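## Task

Before anything else, probe the LC port in column 5 (of 6, counted from the left), block 6 (of 10, counted from the top), hole 1 (of 4, counted from the top). Only if the panel's phone reports it dirty, insert the cleaner fully until its body bottoms out, then probe again; if it is still dirty after two cleanings, the port fails. The probe captures an image only while fully inserted and held motionless. Finish with both tools withdrawn and report pass or fail, giving just the names, comma-separated, in finished_scene's answer (e.g. answer="comet, unicorn"). Releasing a plug's latch, pushing hard on a plug, bending the cleaner's tip or forcing the robot against the panel may fail the task; tipping over or finishing tilted fails it.

## Robot and tools

ROBOT. A Rainbow Robotics RB-Y1: a two-wheel drive base with two rear casters (0.58 m wide, front edge 0.10 m ahead of the wheel axle, back 0.57 m behind; spinning in place sweeps a 0.58 m radius), a folding leg/torso, a head and two 7-joint arms with parallel grippers. Each wrist carries a camera in a side-mounted case that can strike things. Cameras: head_camera (896x504), left_wrist_camera and right_wrist_camera (644x364).

FRAMES. Base frame: origin on the floor between the drive wheels, x forward, y left, z up, metres. The printed chest, left_hand and right_hand are in this frame; a hand point sits between the finger pads, 0.03 m back from the tips, fingers along its -z, closing along its x. Printed hand positions can be slightly wrong at long reach or under load. base_odometry is relative to where the base started; heading in rad, left positive, -3.142 to 3.142. It only counts wheel rotation, so slip and bumps corrupt it.

move. One action per call, plus optional cameras (list of names, or "all"; [] for none) and blocking (true/absent waits until everything rests; false returns in about 0.5 s while motion continues). Valid action shapes: base and/or joints, optionally with min_time_s or contact_limits; or target, optionally with min_time_s; or contact_limits alone. No action just reports state.
- base: a velocity command, not a destination: {x_m_s, turn_rad_s, for_s}. x_m_s forward speed, 0.005 to 0.4 m/s in magnitude (negative reverses) or 0; turn_rad_s leftward turn rate, 0.02 to 1.509 in magnitude or 0; for_s 0.1 to 5 s. Omitted speeds are 0. No sideways motion. Acceleration 0.4 m/s² (turns 0.5 rad/s²), so it coasts up to 1 s (turns 3.1 s) after for_s; distance is roughly speed times for_s. If |x|+0.27|turn| exceeds 0.4 both are scaled down.
- joints: absolute joint targets by name, radians (grippers in metres of opening, 0 to 0.1). Key ranges: torso_squat_rad 0 to 1.2, torso_shift_rad -0.3 to 0.6, torso_pitch_rad -0.2 to 1.4 (positive bows forward), torso_yaw_rad -1.5 to 1.5 (left positive; raise both arms out 0.2 rad first), head_pan_rad -0.523 to 0.523, head_tilt_rad -0.35 to 1.57 (positive down). Shoulder pitch ±2.356 (negative swings forward), left roll 0 to 3.141, right roll -3.141 to 0 (outward lift), elbows -2.617 to 0.01 (negative bends). Torso combined limits: squat+shift<=1.52; squat-shift+pitch<=1.57; shift+0.5pitch-0.4squat<=0.7; shift+0.3pitch-0.5squat<=0.39.
- target: an absolute hand pose for one hand: side "left"/"right", x, y, z in metres in the base frame (-3 to 3), quat_wxyz in the format the hand lines print. It is solved once to joint angles, so the hand travels on an arc; split long moves into short steps. It waits for earlier moves and is refused if one is still running.
- min_time_s: 0.1 to 8, slowest allowed duration for arm, head and torso motions.
- contact_limits: per gripper (left_gripper_m, right_gripper_m) current limit in mA, 200 to 672.5 (starting value); lower means gentler squeeze, persists until changed.

wait: seconds 0 to 10, plus cameras; returns early once moves rest. stop: brakes all running motions (optional cameras). zoom_image: camera plus region [x0,y0,x1,y1] pixels, at most 504x504, on that camera's latest image. read_manual: licence text only. finished_scene: scene number and answer string ("unknown" if none); irreversible.

RESULTS. "move" reads done or the worst status. Hand status: reached (within 10 mm and 2 degrees), short (with the error), or refused (with a reason). off_target means a joint rested away from its goal and may still push. not_followed / "joint command not followed" means the self-collision check withheld an arm. limit_stop_at_own_body_* means the body guard halted motion; nothing is pushing. contact_stop (torso only) or time_out halts the whole torso or arm group, dropping targets. torque_fault freezes everything for 10 s; limit_stop_at_motor_heat freezes after overheating (watch MOTOR HOT and Motor temperatures). After a refusal or an uncommanded stop, later calls in the same reply are skipped. lidar_m: 12 distances, 30° sectors counter-clockwise from straight ahead, at 0.23 m height. motor_effort: wheel effort %, large at rest means pushing something. External joint torques and Wrist force/torque hint at contact but carry offsets.

AVOID. Arms hitting or pressing each other (including fingers and camera cases); the base ramming furniture (it keeps pushing, may tip, wheels cut out); heavy loads far forward; hard pushes on the panel, plugs or latches; bending the cleaner tip; dropping tools or letting things fall; ending leaning or tipped.

Each tool is called after "Emit:" as name(argument=value, ...) on one line, values as JSON.

## Session

Emit:
move()

Scene clock: 0.00 s.
Joint torques (N m): no reading
External joint torques (N m): no reading
Motor temperatures (°C): left_arm=[28 25 28 30 38 34 31] | right_arm=[27 27 29 32 31 34 32]
Wrist force (N): no reading
Wrist torque (N m): no reading
Wrist force, peak (N): no reading
base_odometry: x=+0.000 y=+0.000 heading=+0.000
lidar_m: 1.48 1.11 2.13 2.08 2.17 3.10 4.36 3.49 2.63 2.56 2.01 1.34
base_status: not commanded
joint_positions: torso_squat_rad=+0.350 torso_shift_rad=+0.000 torso_pitch_rad=+0.000 torso_yaw_rad=+0.000 left_shoulder_pitch_rad=+0.024 left_shoulder_roll_rad=+0.024 left_shoulder_yaw_rad=+0.013 left_elbow_rad=-0.115 left_forearm_roll_rad=-0.012 left_wrist_pitch_rad=-0.010 left_hand_roll_rad=-0.014 left_gripper_m=+0.018 right_shoulder_pitch_rad=+0.075 right_shoulder_roll_rad=-0.454 right_shoulder_yaw_rad=+0.729 right_elbow_rad=-1.386 right_forearm_roll_rad=+1.938 right_wrist_pitch_rad=+0.787 right_hand_roll_rad=-0.846 right_gripper_m=+0.047 head_pan_rad=+0.000 head_tilt_rad=+0.400
joint_status: not commanded
wheel_motors_off: 0
motor_effort: left_wheel=+2 right_wheel=+2
chest: x=-0.2280 y=+0.0004 z=+1.2475 quat_wxyz=(+1.000, +0.000, +0.000, +0.000) (m; base frame)
left_hand: x=-0.1866 y=+0.2390 z=+0.5638 quat_wxyz=(+0.999, +0.013, -0.051, -0.003) (m; base frame)
right_hand: x=+0.1808 y=-0.2079 z=+0.9245 quat_wxyz=(+0.483, -0.503, -0.516, +0.497) (m; base frame)
pictures: head_camera, left_wrist_camera, right_wrist_camera

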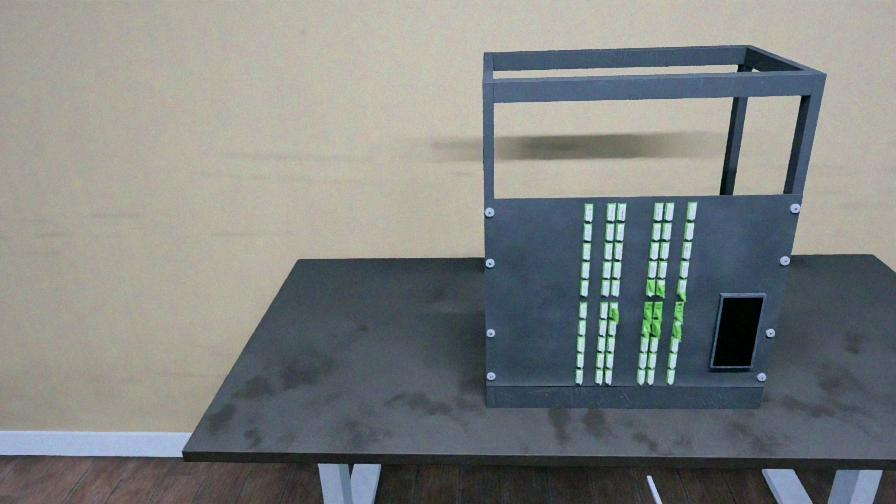

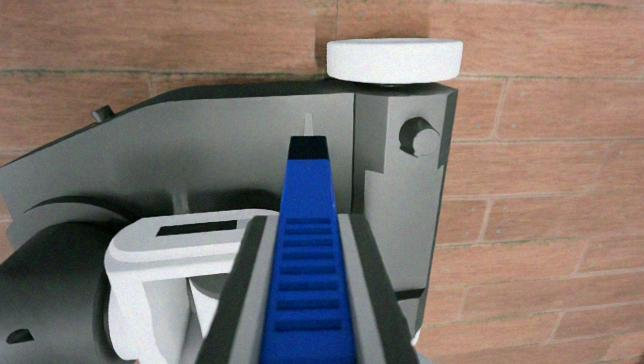

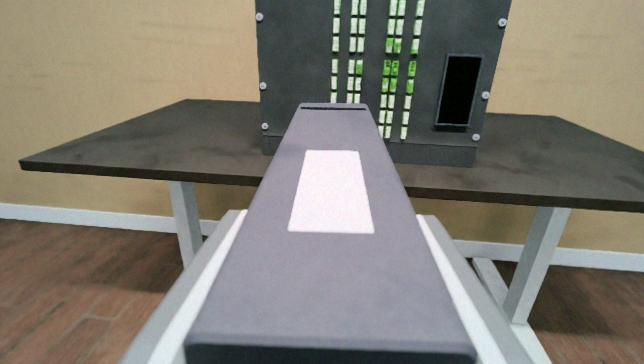

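Emit:
zoom_image(camera="head_camera", region=[560, 190, 780, 400])

Emit:
zoom_image(camera="head_camera", region=[630, 270, 700, 350])

Emit:
zoom_image(camera="head_camera", region=[600, 440, 720, 504])

Emit:
zoom_image(camera="right_wrist_camera", region=[160, 0, 560, 364])

Emit:
zoom_image(camera="left_wrist_camera", region=[200, 90, 440, 364])

Scaled by 2.291 from the camera's 896x504 image, which has a finer 1280x720 frame.

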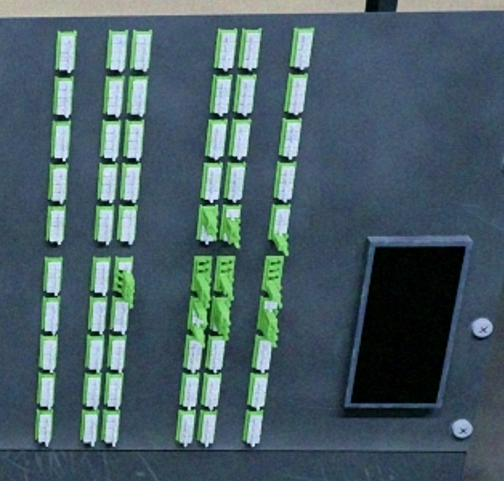

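Scaled by 6.300 from the camera's 896x504 image, which has a finer 1280x720 frame.

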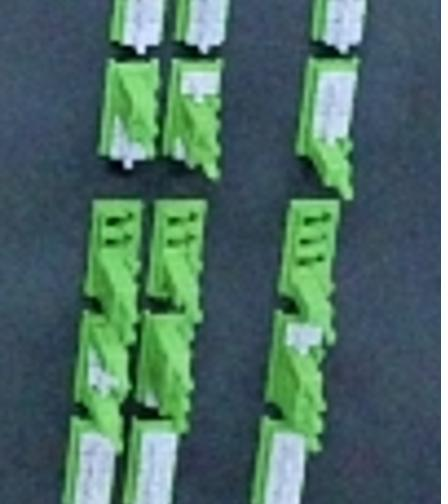

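Scaled by 4.200 from the camera's 896x504 image, which has a finer 1280x720 frame.

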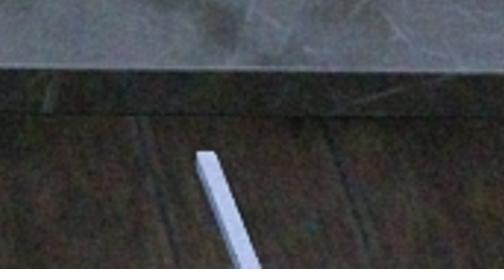

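Scaled by 1.260 from the camera's 644x364 image, which has a finer 1265x715 frame.

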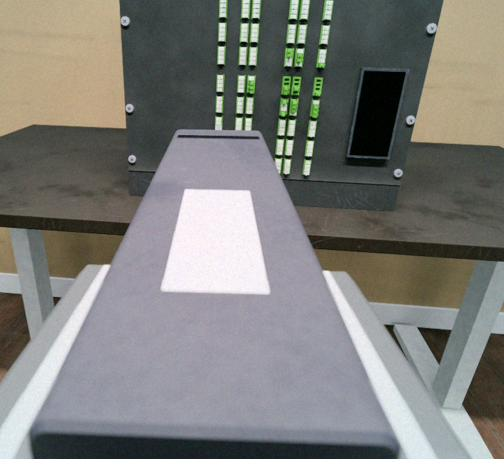

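Scaled by 1.839 from the camera's 644x364 image, which has a finer 1265x715 frame.

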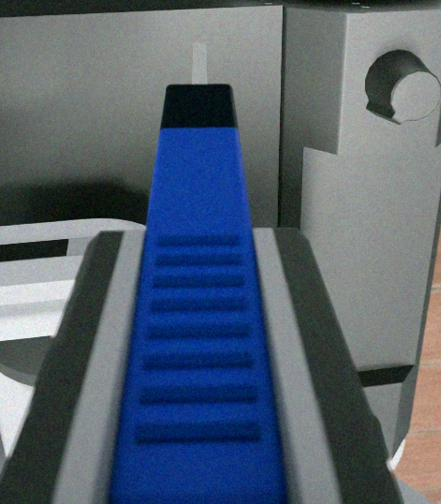

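Emit:
move(base={"turn_rad_s":-0.4,"for_s":2.06}, cameras=["head_camera"])

Emit:
move(base={"x_m_s":0.25,"for_s":2.1}, cameras=["head_camera"])

Emit:
move(base={"turn_rad_s":0.4,"for_s":2.06})

Scene clock: 16.07 s.
Joint torques (N m): left_arm=[-0.97 1.02 -0.53 0.2 0.07 0.02 -0.23] | right_arm=[-8.31 -3.7 -4 -9.25 1.19 1.55 -0.01]
External joint torques (N m): left_arm=[-0.03 0.18 -0.57 0.05 0.07 0.34 -0.22] | right_arm=[-1.09 -0.13 -0.3 -1.36 0.4 0.06 0]
Motor temperatures (°C): left_arm=[28 25 28 30 38 34 31] | right_arm=[27 27 29 33 31 34 32]
Wrist force (N): left_arm=[7.6 -8.5 -9.5] | right_arm=[-4.4 2.5 1.1]
Wrist torque (N m): left_arm=[0.83 0.30 -0.19] | right_arm=[0.58 -0.90 0.06]
Wrist force, peak (N): left_arm=[7.9 -9.1 -9.8] | right_arm=[-5.1 2.5 1.6]
move: done
base_odometry: x=+0.000 y=+0.000 heading=-0.826
lidar_m: 1.34 1.49 1.11 1.75 2.07 2.08 2.42 4.21 4.35 2.96 2.55 2.55
base_status: done (sent for 2.07 of 2.07 s)
joint_positions: torso_squat_rad=+0.350 torso_shift_rad=+0.000 torso_pitch_rad=+0.000 torso_yaw_rad=+0.000 left_shoulder_pitch_rad=+0.024 left_shoulder_roll_rad=+0.024 left_shoulder_yaw_rad=+0.013 left_elbow_rad=-0.115 left_forearm_roll_rad=-0.012 left_wrist_pitch_rad=-0.010 left_hand_roll_rad=-0.014 left_gripper_m=+0.018 right_shoulder_pitch_rad=+0.075 right_shoulder_roll_rad=-0.454 right_shoulder_yaw_rad=+0.729 right_elbow_rad=-1.386 right_forearm_roll_rad=+1.938 right_wrist_pitch_rad=+0.787 right_hand_roll_rad=-0.846 right_gripper_m=+0.047 head_pan_rad=+0.000 head_tilt_rad=+0.400
joint_status: not commanded
wheel_motors_off: 0
motor_effort: left_wheel=+9(39) right_wheel=+0(22)
chest: x=-0.2280 y=+0.0004 z=+1.2475 quat_wxyz=(+1.000, +0.000, +0.000, +0.000) (m; base frame)
left_hand: x=-0.1866 y=+0.2390 z=+0.5638 quat_wxyz=(+0.999, +0.013, -0.051, -0.003) (m; base frame)
right_hand: x=+0.1807 y=-0.2079 z=+0.9244 quat_wxyz=(+0.483, -0.503, -0.516, +0.497) (m; base frame)
pictures: head_camera

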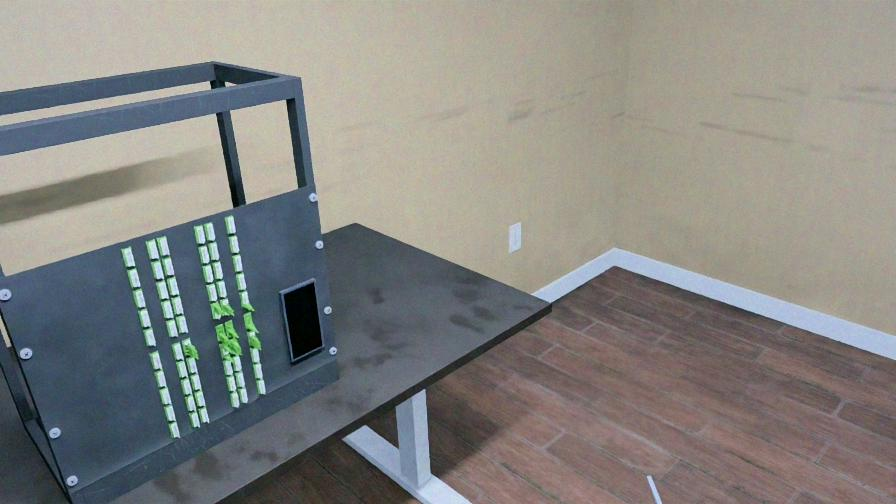

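Scene clock: 19.23 s.
Joint torques (N m): left_arm=[-1.05 0.96 -0.16 0.52 0.34 -0.07 -0.23] | right_arm=[-8.37 -3.87 -3.77 -9.32 1.22 1.56 0.11]
External joint torques (N m): left_arm=[-0.11 0.12 -0.2 0.36 0.33 0.25 -0.22] | right_arm=[-1.15 -0.31 -0.07 -1.44 0.43 0.07 0.12]
Motor temperatures (°C): left_arm=[28 25 28 30 38 34 31] | right_arm=[27 27 29 33 31 34 32]
Wrist force (N): left_arm=[7.3 -8.1 -8.6] | right_arm=[-4.2 2.8 0.9]
Wrist torque (N m): left_arm=[0.82 0.26 -0.19] | right_arm=[0.53 -0.88 0.06]
Wrist force, peak (N): left_arm=[8.1 -9.3 -9.3] | right_arm=[-5.1 2.3 1.2]
move: done
base_odometry: x=+0.356 y=-0.386 heading=-0.827
lidar_m: 0.82 1.12 1.12 1.00 2.27 2.45 2.84 4.73 4.38 2.53 2.18 2.18
base_status: done (sent for 2.1 of 2.1 s)
joint_positions: torso_squat_rad=+0.350 torso_shift_rad=+0.000 torso_pitch_rad=+0.000 torso_yaw_rad=+0.000 left_shoulder_pitch_rad=+0.024 left_shoulder_roll_rad=+0.024 left_shoulder_yaw_rad=+0.013 left_elbow_rad=-0.115 left_forearm_roll_rad=-0.012 left_wrist_pitch_rad=-0.010 left_hand_roll_rad=-0.014 left_gripper_m=+0.018 right_shoulder_pitch_rad=+0.075 right_shoulder_roll_rad=-0.454 right_shoulder_yaw_rad=+0.729 right_elbow_rad=-1.386 right_forearm_roll_rad=+1.938 right_wrist_pitch_rad=+0.787 right_hand_roll_rad=-0.846 right_gripper_m=+0.047 head_pan_rad=+0.000 head_tilt_rad=+0.400
joint_status: not commanded
wheel_motors_off: 0
motor_effort: left_wheel=-6(46) right_wheel=+2(27)
chest: x=-0.2279 y=+0.0004 z=+1.2475 quat_wxyz=(+1.000, +0.000, +0.000, +0.000) (m; base frame)
left_hand: x=-0.1865 y=+0.2390 z=+0.5638 quat_wxyz=(+0.999, +0.013, -0.051, -0.003) (m; base frame)
right_hand: x=+0.1808 y=-0.2079 z=+0.9243 quat_wxyz=(+0.483, -0.502, -0.516, +0.497) (m; base frame)
pictures: head_camera

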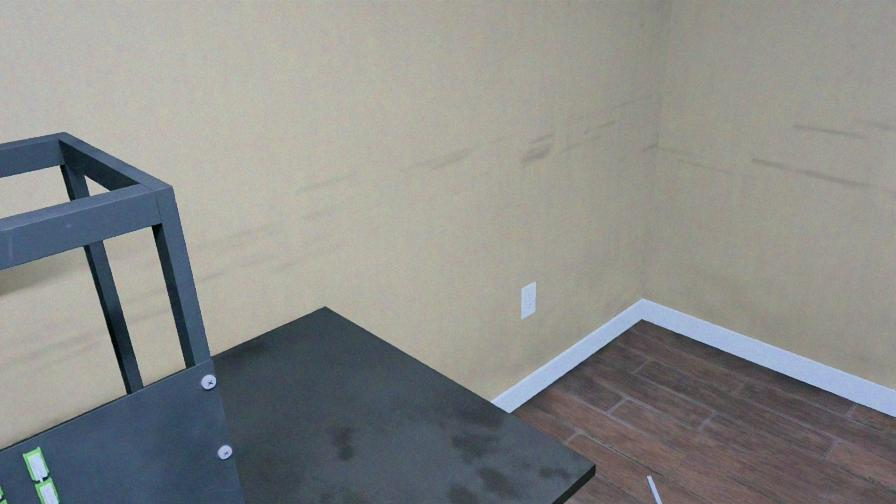

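Scene clock: 22.57 s.
Joint torques (N m): left_arm=[-0.67 0.82 -0.31 0.41 0.13 -0.06 -0.07] | right_arm=[-8.54 -3.74 -3.9 -9.26 1.31 1.48 0.07]
External joint torques (N m): left_arm=[0.26 -0.02 -0.35 0.26 0.13 0.27 -0.06] | right_arm=[-1.32 -0.18 -0.2 -1.38 0.52 -0.02 0.08]
Motor temperatures (°C): left_arm=[28 25 28 30 38 34 31] | right_arm=[27 27 29 33 31 34 32]
Wrist force (N): left_arm=[7.0 -8.4 -9.0] | right_arm=[-4.3 2.6 1.4]
Wrist torque (N m): left_arm=[0.83 0.22 -0.16] | right_arm=[0.59 -0.88 0.07]
Wrist force, peak (N): left_arm=[7.9 -9.1 -9.4] | right_arm=[-5.1 2.4 0.7]
move: done
base_odometry: x=+0.355 y=-0.386 heading=-0.001
lidar_m: 1.12 1.00 1.02 2.44 2.59 3.65 4.73 2.98 2.24 2.18 1.52 0.81
base_status: done (sent for 2.07 of 2.07 s)
joint_positions: torso_squat_rad=+0.350 torso_shift_rad=+0.000 torso_pitch_rad=+0.000 torso_yaw_rad=+0.000 left_shoulder_pitch_rad=+0.024 left_shoulder_roll_rad=+0.024 left_shoulder_yaw_rad=+0.013 left_elbow_rad=-0.115 left_forearm_roll_rad=-0.012 left_wrist_pitch_rad=-0.010 left_hand_roll_rad=-0.014 left_gripper_m=+0.018 right_shoulder_pitch_rad=+0.075 right_shoulder_roll_rad=-0.454 right_shoulder_yaw_rad=+0.729 right_elbow_rad=-1.386 right_forearm_roll_rad=+1.938 right_wrist_pitch_rad=+0.787 right_hand_roll_rad=-0.846 right_gripper_m=+0.047 head_pan_rad=+0.000 head_tilt_rad=+0.400
joint_status: not commanded
wheel_motors_off: 0
motor_effort: left_wheel=+0(40) right_wheel=+7(21)
chest: x=-0.2279 y=+0.0004 z=+1.2475 quat_wxyz=(+1.000, +0.000, +0.000, +0.000) (m; base frame)
left_hand: x=-0.1865 y=+0.2390 z=+0.5638 quat_wxyz=(+0.999, +0.013, -0.051, -0.003) (m; base frame)
right_hand: x=+0.1807 y=-0.2079 z=+0.9243 quat_wxyz=(+0.483, -0.502, -0.516, +0.497) (m; base frame)
pictures: head_camera, left_wrist_camera, right_wrist_camera

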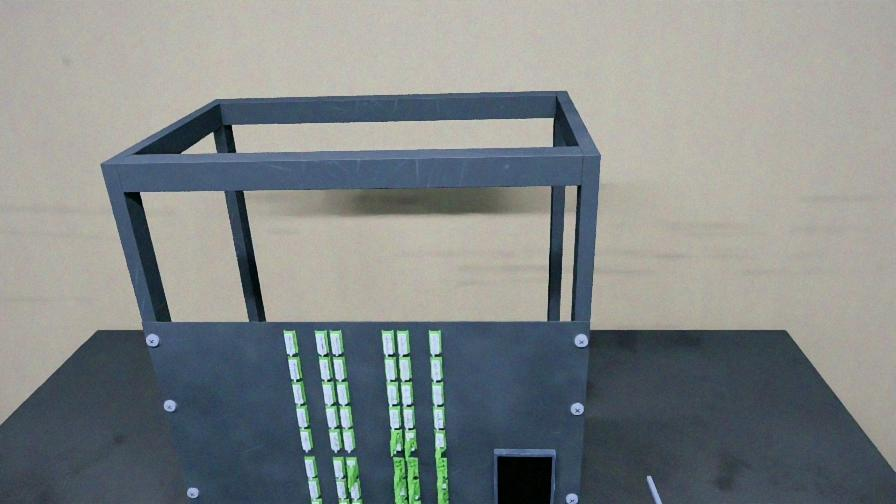

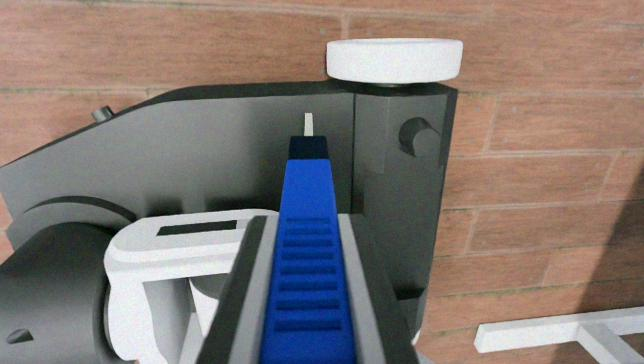

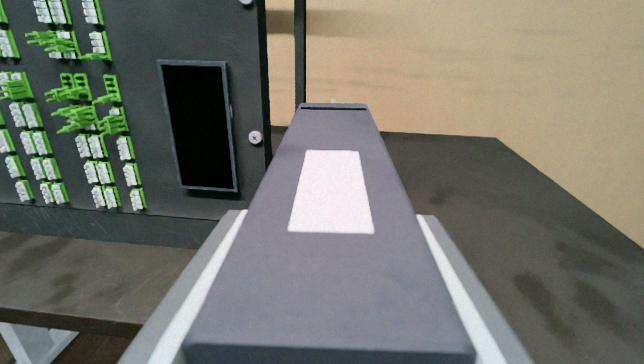

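Emit:
move(joints={"head_tilt_rad":0.7}, cameras=["head_camera","right_wrist_camera"])

Emit:
zoom_image(camera="head_camera", region=[340, 200, 480, 320])

Emit:
zoom_image(camera="head_camera", region=[560, 300, 760, 504])

Emit:
zoom_image(camera="right_wrist_camera", region=[0, 0, 200, 200])

Scene clock: 24.33 s.
Joint torques (N m): left_arm=[-0.69 0.97 -0.27 0.41 0.28 -0.07 -0.16] | right_arm=[-8.67 -3.82 -3.66 -9.49 1.27 1.5 0.04]
External joint torques (N m): left_arm=[0.24 0.12 -0.32 0.25 0.28 0.25 -0.16] | right_arm=[-1.45 -0.26 0.03 -1.6 0.48 0.01 0.04]
Motor temperatures (°C): left_arm=[28 25 28 30 38 34 31] | right_arm=[27 27 29 33 31 34 32]
Wrist force (N): left_arm=[8.0 -7.8 -8.9] | right_arm=[-5.0 1.9 1.7]
Wrist torque (N m): left_arm=[0.79 0.35 -0.14] | right_arm=[0.70 -0.96 0.05]
Wrist force, peak (N): left_arm=[8.2 -8.5 -9.8] | right_arm=[-4.9 2.5 1.4]
move: done
base_odometry: x=+0.355 y=-0.386 heading=-0.001
lidar_m: 1.12 1.00 1.02 2.44 2.58 3.65 4.72 2.97 2.23 2.18 1.53 0.82
base_status: not commanded
joint_positions: torso_squat_rad=+0.350 torso_shift_rad=+0.000 torso_pitch_rad=+0.000 torso_yaw_rad=+0.000 left_shoulder_pitch_rad=+0.024 left_shoulder_roll_rad=+0.024 left_shoulder_yaw_rad=+0.013 left_elbow_rad=-0.115 left_forearm_roll_rad=-0.012 left_wrist_pitch_rad=-0.010 left_hand_roll_rad=-0.014 left_gripper_m=+0.018 right_shoulder_pitch_rad=+0.075 right_shoulder_roll_rad=-0.454 right_shoulder_yaw_rad=+0.729 right_elbow_rad=-1.386 right_forearm_roll_rad=+1.938 right_wrist_pitch_rad=+0.787 right_hand_roll_rad=-0.846 right_gripper_m=+0.047 head_pan_rad=+0.000 head_tilt_rad=+0.700
joint_status: all done
wheel_motors_off: 0
motor_effort: left_wheel=+2(3) right_wheel=+6(7)
chest: x=-0.2279 y=+0.0004 z=+1.2475 quat_wxyz=(+1.000, +0.000, +0.000, +0.000) (m; base frame)
left_hand: x=-0.1865 y=+0.2390 z=+0.5638 quat_wxyz=(+0.999, +0.013, -0.051, -0.003) (m; base frame)
right_hand: x=+0.1807 y=-0.2079 z=+0.9243 quat_wxyz=(+0.483, -0.502, -0.516, +0.497) (m; base frame)
pictures: head_camera, right_wrist_camera

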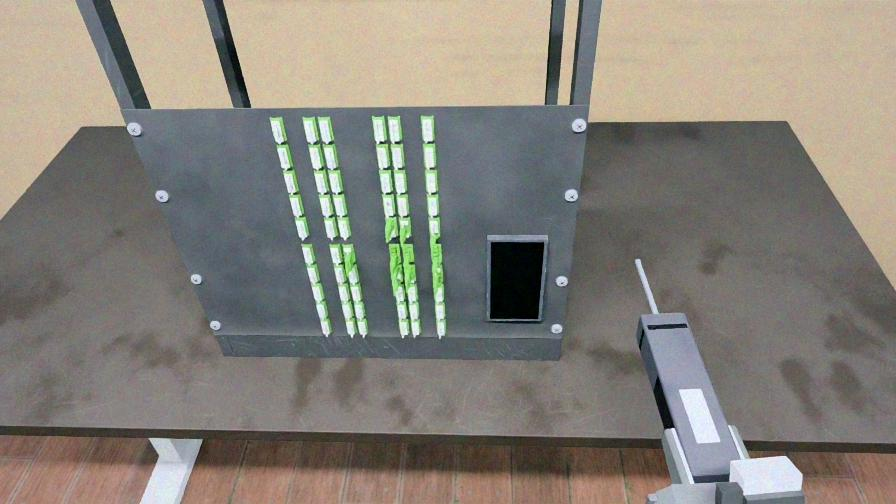

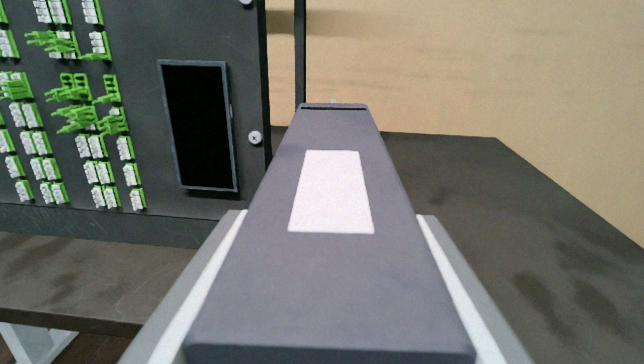

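Scaled by 3.600 from the camera's 896x504 image, which has a finer 1280x720 frame.

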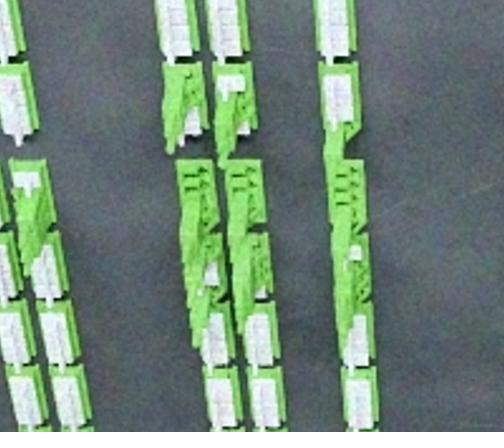

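Scaled by 2.471 from the camera's 896x504 image, which has a finer 1280x720 frame.

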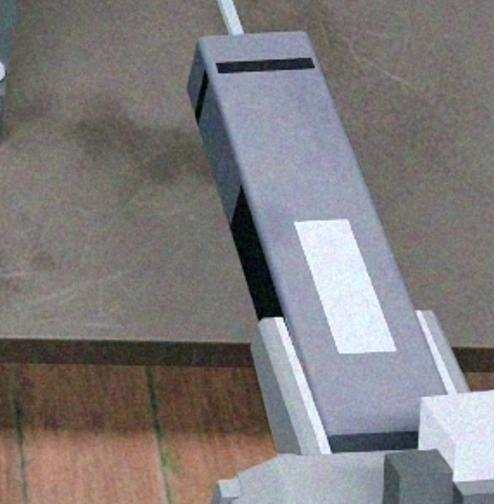

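Scaled by 2.520 from the camera's 644x364 image, which has a finer 1265x715 frame.

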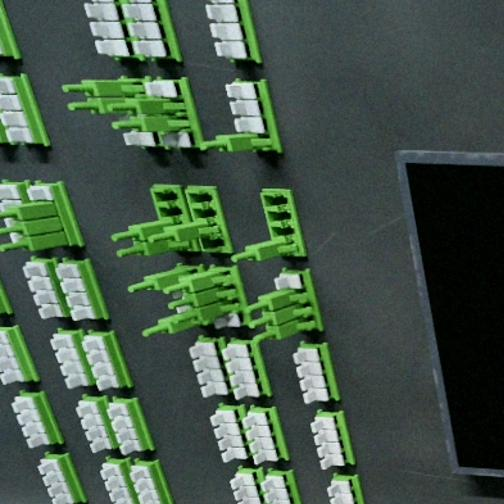

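Emit:
move(target={"side":"right","x":0.06,"y":-0.27,"z":1.05,"quat_wxyz":[0.5,-0.5,-0.5,0.5]}, cameras=["head_camera"])

Emit:
move(joints={"torso_squat_rad":0.75}, cameras=["head_camera"])

Scene clock: 41.63 s.
Joint torques (N m): left_arm=[-0.89 0.78 -0.37 0.57 0.22 -0.06 -0.11] | right_arm=[-1.19 -6.23 -5.15 -10.49 1.74 0.82 -0.09]
External joint torques (N m): left_arm=[0.05 -0.07 -0.42 0.41 0.22 0.27 -0.1] | right_arm=[-1.79 0.82 -1.2 -1.79 0.66 -0.2 -0.09]
Motor temperatures (°C): left_arm=[28 25 28 30 38 34 31] | right_arm=[27 27 29 34 31 34 32]
Wrist force (N): left_arm=[7.7 -8.0 -9.3] | right_arm=[-4.8 2.3 1.0]
Wrist torque (N m): left_arm=[0.83 0.34 -0.17] | right_arm=[0.68 -0.94 0.12]
Wrist force, peak (N): left_arm=[7.3 -9.4 -9.5] | right_arm=[-4.9 3.9 1.3]
move: done
base_odometry: x=+0.355 y=-0.386 heading=-0.001
lidar_m: 1.11 0.98 1.02 2.45 2.57 3.64 4.73 2.98 2.24 2.18 1.51 0.82
base_status: not commanded
joint_positions: torso_squat_rad=+0.350 torso_shift_rad=+0.000 torso_pitch_rad=+0.000 torso_yaw_rad=+0.000 left_shoulder_pitch_rad=+0.024 left_shoulder_roll_rad=+0.024 left_shoulder_yaw_rad=+0.013 left_elbow_rad=-0.115 left_forearm_roll_rad=-0.012 left_wrist_pitch_rad=-0.010 left_hand_roll_rad=-0.014 left_gripper_m=+0.018 right_shoulder_pitch_rad=+0.628 right_shoulder_roll_rad=-0.876 right_shoulder_yaw_rad=+0.580 right_elbow_rad=-2.240 right_forearm_roll_rad=+1.686 right_wrist_pitch_rad=+0.768 right_hand_roll_rad=-0.534 right_gripper_m=+0.047 head_pan_rad=+0.000 head_tilt_rad=+0.700
joint_status: all done
wheel_motors_off: 0
motor_effort: left_wheel=+2(3) right_wheel=+8(8)
chest: x=-0.2279 y=+0.0004 z=+1.2475 quat_wxyz=(+1.000, +0.000, +0.000, +0.000) (m; base frame)
left_hand: x=-0.1865 y=+0.2390 z=+0.5638 quat_wxyz=(+0.999, +0.013, -0.051, -0.003) (m; base frame)
right_hand: x=+0.0598 y=-0.2700 z=+1.0497 quat_wxyz=(+0.500, -0.500, -0.500, +0.500) (m; base frame)
right_hand_status: reached (checked arc, planned for 1.2 s): 0 mm and 0.0 deg off.
pictures: head_camera

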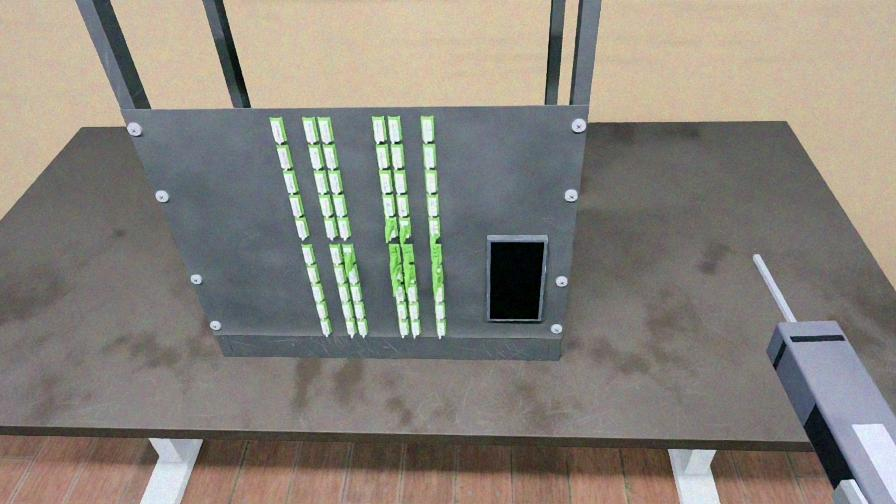

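Scene clock: 43.73 s.
Joint torques (N m): left_arm=[-0.94 0.8 -0.34 0.46 0.25 -0.11 -0.24] | right_arm=[-0.94 -6.15 -5.28 -10.5 1.88 0.74 -0.02]
External joint torques (N m): left_arm=[0 -0.04 -0.38 0.31 0.25 0.21 -0.24] | right_arm=[-1.54 0.9 -1.33 -1.81 0.79 -0.27 -0.01]
Motor temperatures (°C): left_arm=[28 25 28 30 38 34 31] | right_arm=[27 27 29 34 31 34 32]
Wrist force (N): left_arm=[8.1 -9.0 -9.1] | right_arm=[-4.2 2.4 0.5]
Wrist torque (N m): left_arm=[0.88 0.36 -0.18] | right_arm=[0.65 -0.87 0.14]
Wrist force, peak (N): left_arm=[7.8 -9.6 -9.7] | right_arm=[-5.2 2.6 1.1]
move: done
base_odometry: x=+0.355 y=-0.386 heading=-0.001
lidar_m: 1.12 1.00 1.01 2.45 2.57 3.66 4.73 2.98 2.25 2.18 1.52 0.83
base_status: not commanded
joint_positions: torso_squat_rad=+0.750 torso_shift_rad=+0.000 torso_pitch_rad=+0.000 torso_yaw_rad=+0.000 left_shoulder_pitch_rad=+0.024 left_shoulder_roll_rad=+0.024 left_shoulder_yaw_rad=+0.013 left_elbow_rad=-0.115 left_forearm_roll_rad=-0.012 left_wrist_pitch_rad=-0.010 left_hand_roll_rad=-0.014 left_gripper_m=+0.018 right_shoulder_pitch_rad=+0.628 right_shoulder_roll_rad=-0.876 right_shoulder_yaw_rad=+0.580 right_elbow_rad=-2.240 right_forearm_roll_rad=+1.686 right_wrist_pitch_rad=+0.768 right_hand_roll_rad=-0.534 right_gripper_m=+0.047 head_pan_rad=+0.000 head_tilt_rad=+0.700
joint_status: all done
wheel_motors_off: 0
motor_effort: left_wheel=+2(3) right_wheel=+8(9)
chest: x=-0.2280 y=+0.0004 z=+1.1021 quat_wxyz=(+1.000, +0.000, +0.000, +0.000) (m; base frame)
left_hand: x=-0.1865 y=+0.2390 z=+0.4184 quat_wxyz=(+0.999, +0.013, -0.052, -0.003) (m; base frame)
right_hand: x=+0.0598 y=-0.2700 z=+0.9044 quat_wxyz=(+0.500, -0.500, -0.500, +0.500) (m; base frame)
pictures: head_camera

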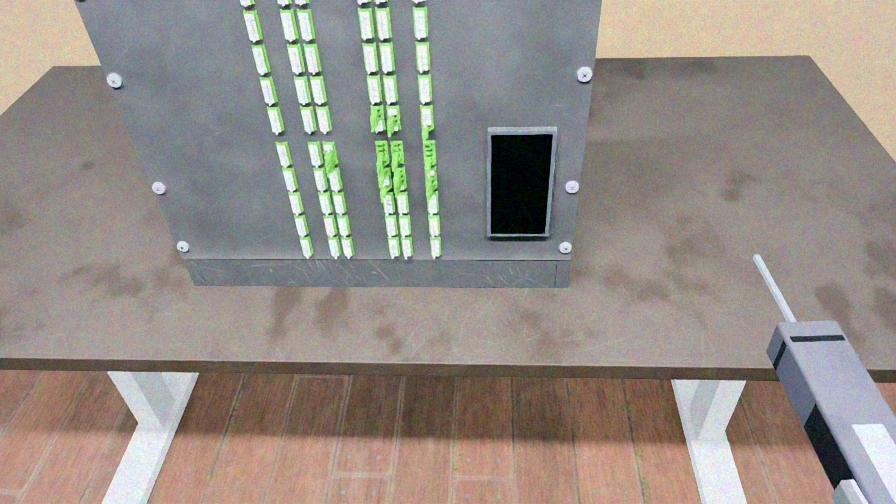

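Emit:
move(base={"x_m_s":0.06,"for_s":1.0}, joints={"head_tilt_rad":0.65}, cameras=["head_camera"])

Emit:
move(joints={"left_shoulder_pitch_rad":0.5,"left_shoulder_roll_rad":0.8,"left_elbow_rad":-2.0,"left_shoulder_yaw_rad":-0.5}, cameras=["head_camera"])

Scene clock: 50.77 s.
Joint torques (N m): left_arm=[-1.14 0.82 -0.47 0.21 0.15 -0.03 -0.17] | right_arm=[-0.36 -6.4 -5.19 -10.44 1.81 0.82 -0.06]
External joint torques (N m): left_arm=[-0.2 -0.03 -0.51 0.06 0.15 0.29 -0.16] | right_arm=[-0.96 0.66 -1.24 -1.74 0.72 -0.2 -0.05]
Motor temperatures (°C): left_arm=[28 25 28 30 38 34 31] | right_arm=[27 27 29 34 31 34 32]
Wrist force (N): left_arm=[7.2 -8.5 -9.5] | right_arm=[-4.9 2.1 0.7]
Wrist torque (N m): left_arm=[0.82 0.24 -0.17] | right_arm=[0.62 -0.93 0.15]
Wrist force, peak (N): left_arm=[8.7 -8.8 -9.4] | right_arm=[-5.1 2.7 1.5]
move: done
base_odometry: x=+0.415 y=-0.386 heading=+0.000
lidar_m: 1.06 0.98 0.95 2.44 2.57 3.67 4.79 2.97 2.24 2.19 1.44 0.78
base_status: done (sent for 1 of 1 s)
joint_positions: torso_squat_rad=+0.750 torso_shift_rad=+0.000 torso_pitch_rad=+0.000 torso_yaw_rad=+0.000 left_shoulder_pitch_rad=+0.024 left_shoulder_roll_rad=+0.024 left_shoulder_yaw_rad=+0.013 left_elbow_rad=-0.115 left_forearm_roll_rad=-0.012 left_wrist_pitch_rad=-0.010 left_hand_roll_rad=-0.014 left_gripper_m=+0.018 right_shoulder_pitch_rad=+0.628 right_shoulder_roll_rad=-0.876 right_shoulder_yaw_rad=+0.580 right_elbow_rad=-2.240 right_forearm_roll_rad=+1.686 right_wrist_pitch_rad=+0.768 right_hand_roll_rad=-0.534 right_gripper_m=+0.047 head_pan_rad=+0.000 head_tilt_rad=+0.650
joint_status: all done
wheel_motors_off: 0
motor_effort: left_wheel=+5(31) right_wheel=-3(30)
chest: x=-0.2279 y=+0.0004 z=+1.1021 quat_wxyz=(+1.000, +0.000, +0.000, +0.000) (m; base frame)
left_hand: x=-0.1866 y=+0.2390 z=+0.4185 quat_wxyz=(+0.999, +0.013, -0.051, -0.003) (m; base frame)
right_hand: x=+0.0599 y=-0.2700 z=+0.9044 quat_wxyz=(+0.500, -0.500, -0.500, +0.500) (m; base frame)
pictures: head_camera

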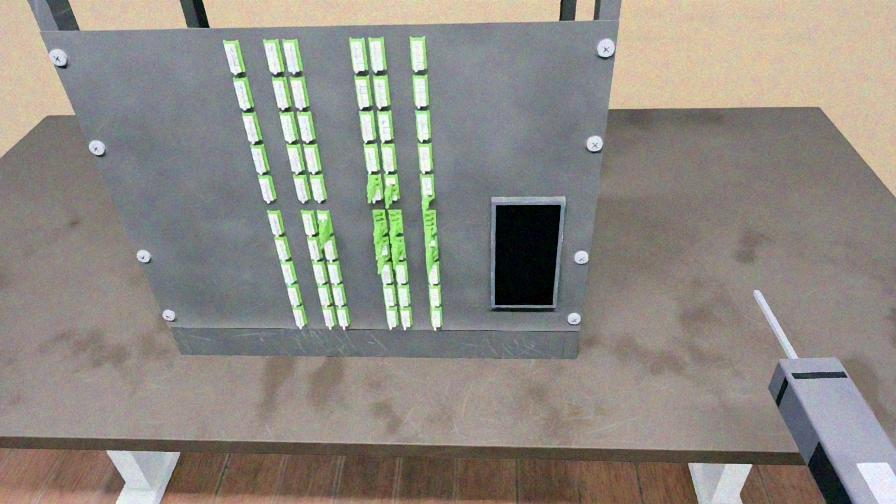

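Scene clock: 53.37 s.
Joint torques (N m): left_arm=[-2.02 6.35 3.64 -8.07 0.33 -1.29 -0.21] | right_arm=[-0.32 -6.38 -5.33 -10.32 1.87 0.89 -0.01]
External joint torques (N m): left_arm=[-0.49 -0.4 -0.96 0.72 0.26 0.47 -0.16] | right_arm=[-0.93 0.67 -1.38 -1.63 0.78 -0.13 -0.01]
Motor temperatures (°C): left_arm=[28 25 28 30 38 34 31] | right_arm=[27 27 29 34 31 34 32]
Wrist force (N): left_arm=[3.4 -10.6 -5.6] | right_arm=[-4.4 2.5 1.0]
Wrist torque (N m): left_arm=[1.03 0.11 -0.11] | right_arm=[0.61 -0.88 0.09]
Wrist force, peak (N): left_arm=[9.2 -10.6 -8.9] | right_arm=[-5.1 3.1 0.9]
move: done
base_odometry: x=+0.415 y=-0.386 heading=+0.000
lidar_m: 1.05 0.99 0.96 2.45 2.57 3.65 4.79 2.97 2.24 2.18 1.45 0.78
base_status: not commanded
joint_positions: torso_squat_rad=+0.750 torso_shift_rad=+0.000 torso_pitch_rad=+0.000 torso_yaw_rad=+0.000 left_shoulder_pitch_rad=+0.500 left_shoulder_roll_rad=+0.800 left_shoulder_yaw_rad=-0.500 left_elbow_rad=-2.000 left_forearm_roll_rad=-0.012 left_wrist_pitch_rad=-0.010 left_hand_roll_rad=-0.014 left_gripper_m=+0.018 right_shoulder_pitch_rad=+0.628 right_shoulder_roll_rad=-0.876 right_shoulder_yaw_rad=+0.580 right_elbow_rad=-2.240 right_forearm_roll_rad=+1.686 right_wrist_pitch_rad=+0.768 right_hand_roll_rad=-0.534 right_gripper_m=+0.047 head_pan_rad=+0.000 head_tilt_rad=+0.650
joint_status: all done
wheel_motors_off: 0
motor_effort: left_wheel=+8(8) right_wheel=-4(4)
chest: x=-0.2280 y=+0.0004 z=+1.1021 quat_wxyz=(+1.000, +0.000, +0.000, +0.000) (m; base frame)
left_hand: x=+0.0543 y=+0.1912 z=+0.7759 quat_wxyz=(+0.738, -0.027, -0.550, -0.391) (m; base frame)
right_hand: x=+0.0599 y=-0.2700 z=+0.9044 quat_wxyz=(+0.500, -0.500, -0.500, +0.500) (m; base frame)
pictures: head_camera

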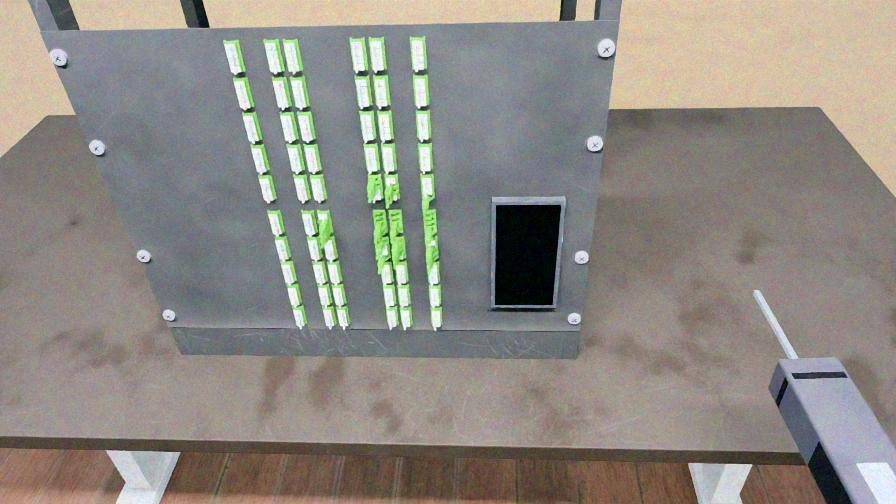

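Emit:
move(target={"side":"left","x":0.12,"y":0.34,"z":0.95,"quat_wxyz":[0.2706,0.2706,-0.6533,-0.6533]}, cameras=["head_camera","left_wrist_camera"])

Emit:
move(target={"side":"left","x":0.2145,"y":0.2755,"z":0.914,"quat_wxyz":[0.2706,0.2706,-0.6533,-0.6533]}, cameras=["head_camera","left_wrist_camera"])

Scene clock: 63.20 s.
Joint torques (N m): left_arm=[-5.94 13.35 8.91 -4.5 1.59 -0.47 0.22] | right_arm=[-0.42 -6.77 -5.2 -10.38 1.81 0.94 0]
External joint torques (N m): left_arm=[-0.6 -1.1 -0.7 0.36 0.05 0.39 0.2] | right_arm=[-1.03 0.28 -1.25 -1.69 0.72 -0.07 0]
Motor temperatures (°C): left_arm=[28 25 28 31 38 34 31] | right_arm=[27 27 29 34 31 34 32]
Wrist force (N): left_arm=[8.1 -14.8 -3.0] | right_arm=[-4.4 2.0 1.0]
Wrist torque (N m): left_arm=[1.24 0.32 -0.21] | right_arm=[0.65 -0.87 0.10]
Wrist force, peak (N): left_arm=[8.4 -15.3 -2.6] | right_arm=[-4.9 3.0 1.2]
move: done
base_odometry: x=+0.415 y=-0.386 heading=+0.000
lidar_m: 1.04 0.99 0.95 2.45 2.57 3.67 4.79 2.96 2.26 2.18 1.45 0.78
base_status: not commanded
joint_positions: torso_squat_rad=+0.750 torso_shift_rad=+0.000 torso_pitch_rad=+0.000 torso_yaw_rad=+0.000 left_shoulder_pitch_rad=+0.387 left_shoulder_roll_rad=+1.054 left_shoulder_yaw_rad=-0.004 left_elbow_rad=-1.643 left_forearm_roll_rad=-0.242 left_wrist_pitch_rad=-0.896 left_hand_roll_rad=-0.427 left_gripper_m=+0.018 right_shoulder_pitch_rad=+0.628 right_shoulder_roll_rad=-0.876 right_shoulder_yaw_rad=+0.580 right_elbow_rad=-2.240 right_forearm_roll_rad=+1.686 right_wrist_pitch_rad=+0.768 right_hand_roll_rad=-0.534 right_gripper_m=+0.047 head_pan_rad=+0.000 head_tilt_rad=+0.650
joint_status: all done
wheel_motors_off: 0
motor_effort: left_wheel=+8(9) right_wheel=-4(4)
chest: x=-0.2280 y=+0.0003 z=+1.1021 quat_wxyz=(+1.000, +0.000, +0.000, +0.000) (m; base frame)
left_hand: x=+0.1198 y=+0.3399 z=+0.9503 quat_wxyz=(+0.273, +0.272, -0.651, -0.654) (m; base frame)
left_hand_status: reached (checked arc, planned for 0.9 s): 0 mm and 0.3 deg off.
right_hand: x=+0.0599 y=-0.2700 z=+0.9044 quat_wxyz=(+0.500, -0.500, -0.500, +0.500) (m; base frame)
pictures: head_camera, left_wrist_camera

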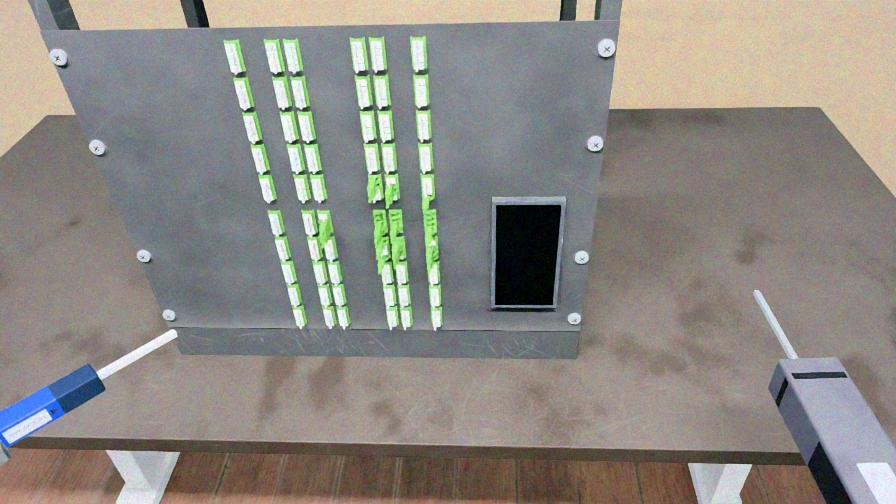

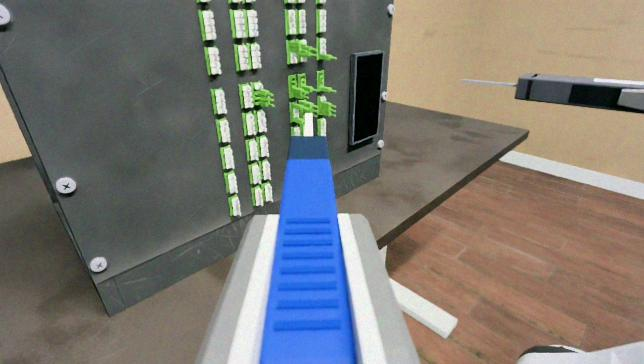

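Scene clock: 64.33 s.
Joint torques (N m): left_arm=[-11.27 14.32 8.13 -5.32 1.44 -0.67 0.17] | right_arm=[-0.42 -6.36 -5.29 -10.38 1.69 0.85 -0.15]
External joint torques (N m): left_arm=[-0.06 0.86 -0.84 0.87 0.04 0.15 0.16] | right_arm=[-1.02 0.69 -1.33 -1.69 0.61 -0.16 -0.14]
Motor temperatures (°C): left_arm=[28 25 28 31 38 34 31] | right_arm=[27 27 29 34 31 34 32]
Wrist force (N): left_arm=[8.6 -14.7 -2.8] | right_arm=[-4.3 2.5 0.4]
Wrist torque (N m): left_arm=[1.20 0.37 -0.22] | right_arm=[0.63 -0.84 0.09]
Wrist force, peak (N): left_arm=[8.5 -15.8 -3.8] | right_arm=[-4.9 2.9 0.6]
move: done
base_odometry: x=+0.415 y=-0.386 heading=+0.000
lidar_m: 1.06 0.98 0.96 2.44 2.59 3.64 4.79 2.97 2.25 2.18 1.45 0.78
base_status: not commanded
joint_positions: torso_squat_rad=+0.750 torso_shift_rad=+0.000 torso_pitch_rad=+0.000 torso_yaw_rad=+0.000 left_shoulder_pitch_rad=-0.032 left_shoulder_roll_rad=+0.892 left_shoulder_yaw_rad=-0.274 left_elbow_rad=-1.418 left_forearm_roll_rad=-0.362 left_wrist_pitch_rad=-0.765 left_hand_roll_rad=-0.409 left_gripper_m=+0.018 right_shoulder_pitch_rad=+0.628 right_shoulder_roll_rad=-0.876 right_shoulder_yaw_rad=+0.580 right_elbow_rad=-2.240 right_forearm_roll_rad=+1.686 right_wrist_pitch_rad=+0.768 right_hand_roll_rad=-0.534 right_gripper_m=+0.047 head_pan_rad=+0.000 head_tilt_rad=+0.650
joint_status: all done
wheel_motors_off: 0
motor_effort: left_wheel=+8(10) right_wheel=-3(4)
chest: x=-0.2280 y=+0.0003 z=+1.1021 quat_wxyz=(+1.000, +0.000, +0.000, +0.000) (m; base frame)
left_hand: x=+0.2146 y=+0.2755 z=+0.9142 quat_wxyz=(+0.270, +0.271, -0.653, -0.653) (m; base frame)
left_hand_status: reached (checked arc, planned for 0.8 s): 0 mm and 0.0 deg off.
right_hand: x=+0.0598 y=-0.2700 z=+0.9044 quat_wxyz=(+0.500, -0.500, -0.500, +0.500) (m; base frame)
pictures: head_camera, left_wrist_camera

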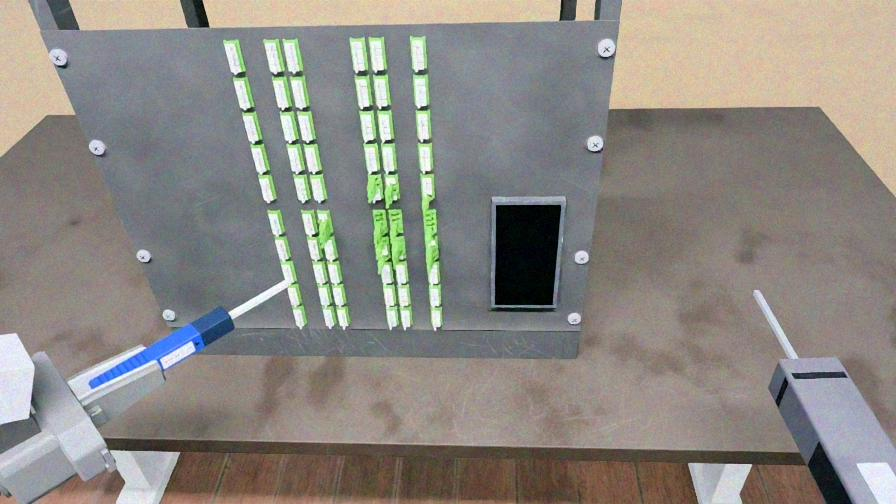

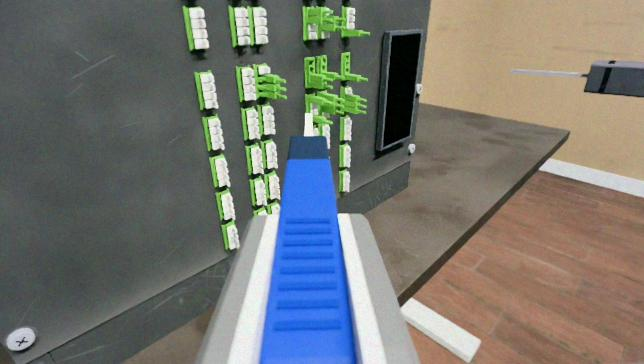

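Emit:
zoom_image(camera="left_wrist_camera", region=[280, 0, 400, 150])

Emit:
zoom_image(camera="head_camera", region=[340, 160, 460, 290])

Emit:
zoom_image(camera="head_camera", region=[0, 260, 300, 504])

Emit:
zoom_image(camera="left_wrist_camera", region=[500, 40, 644, 110])

Scaled by 3.360 from the camera's 644x364 image, which has a finer 1265x715 frame.

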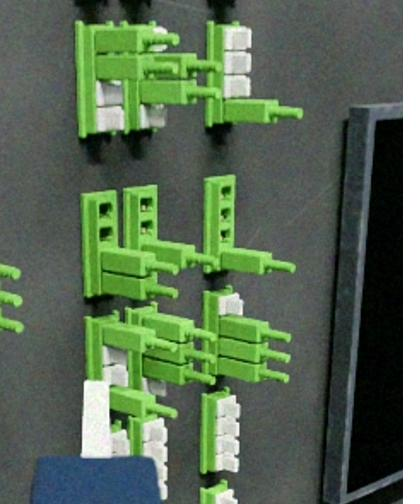

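Scaled by 3.877 from the camera's 896x504 image, which has a finer 1280x720 frame.

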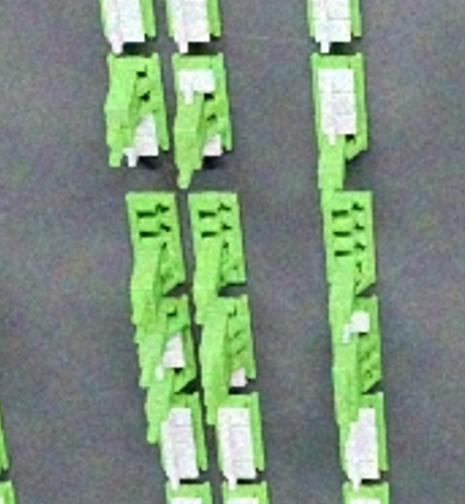

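Scaled by 1.680 from the camera's 896x504 image, which has a finer 1280x720 frame.

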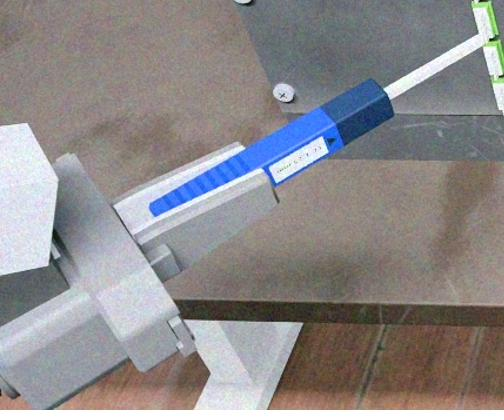

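Scaled by 3.500 from the camera's 644x364 image, which has a finer 1265x715 frame.

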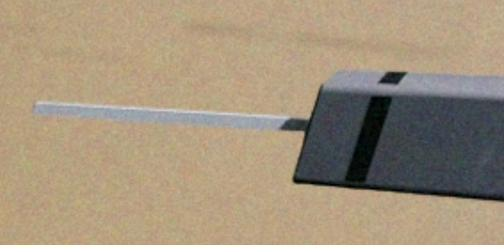

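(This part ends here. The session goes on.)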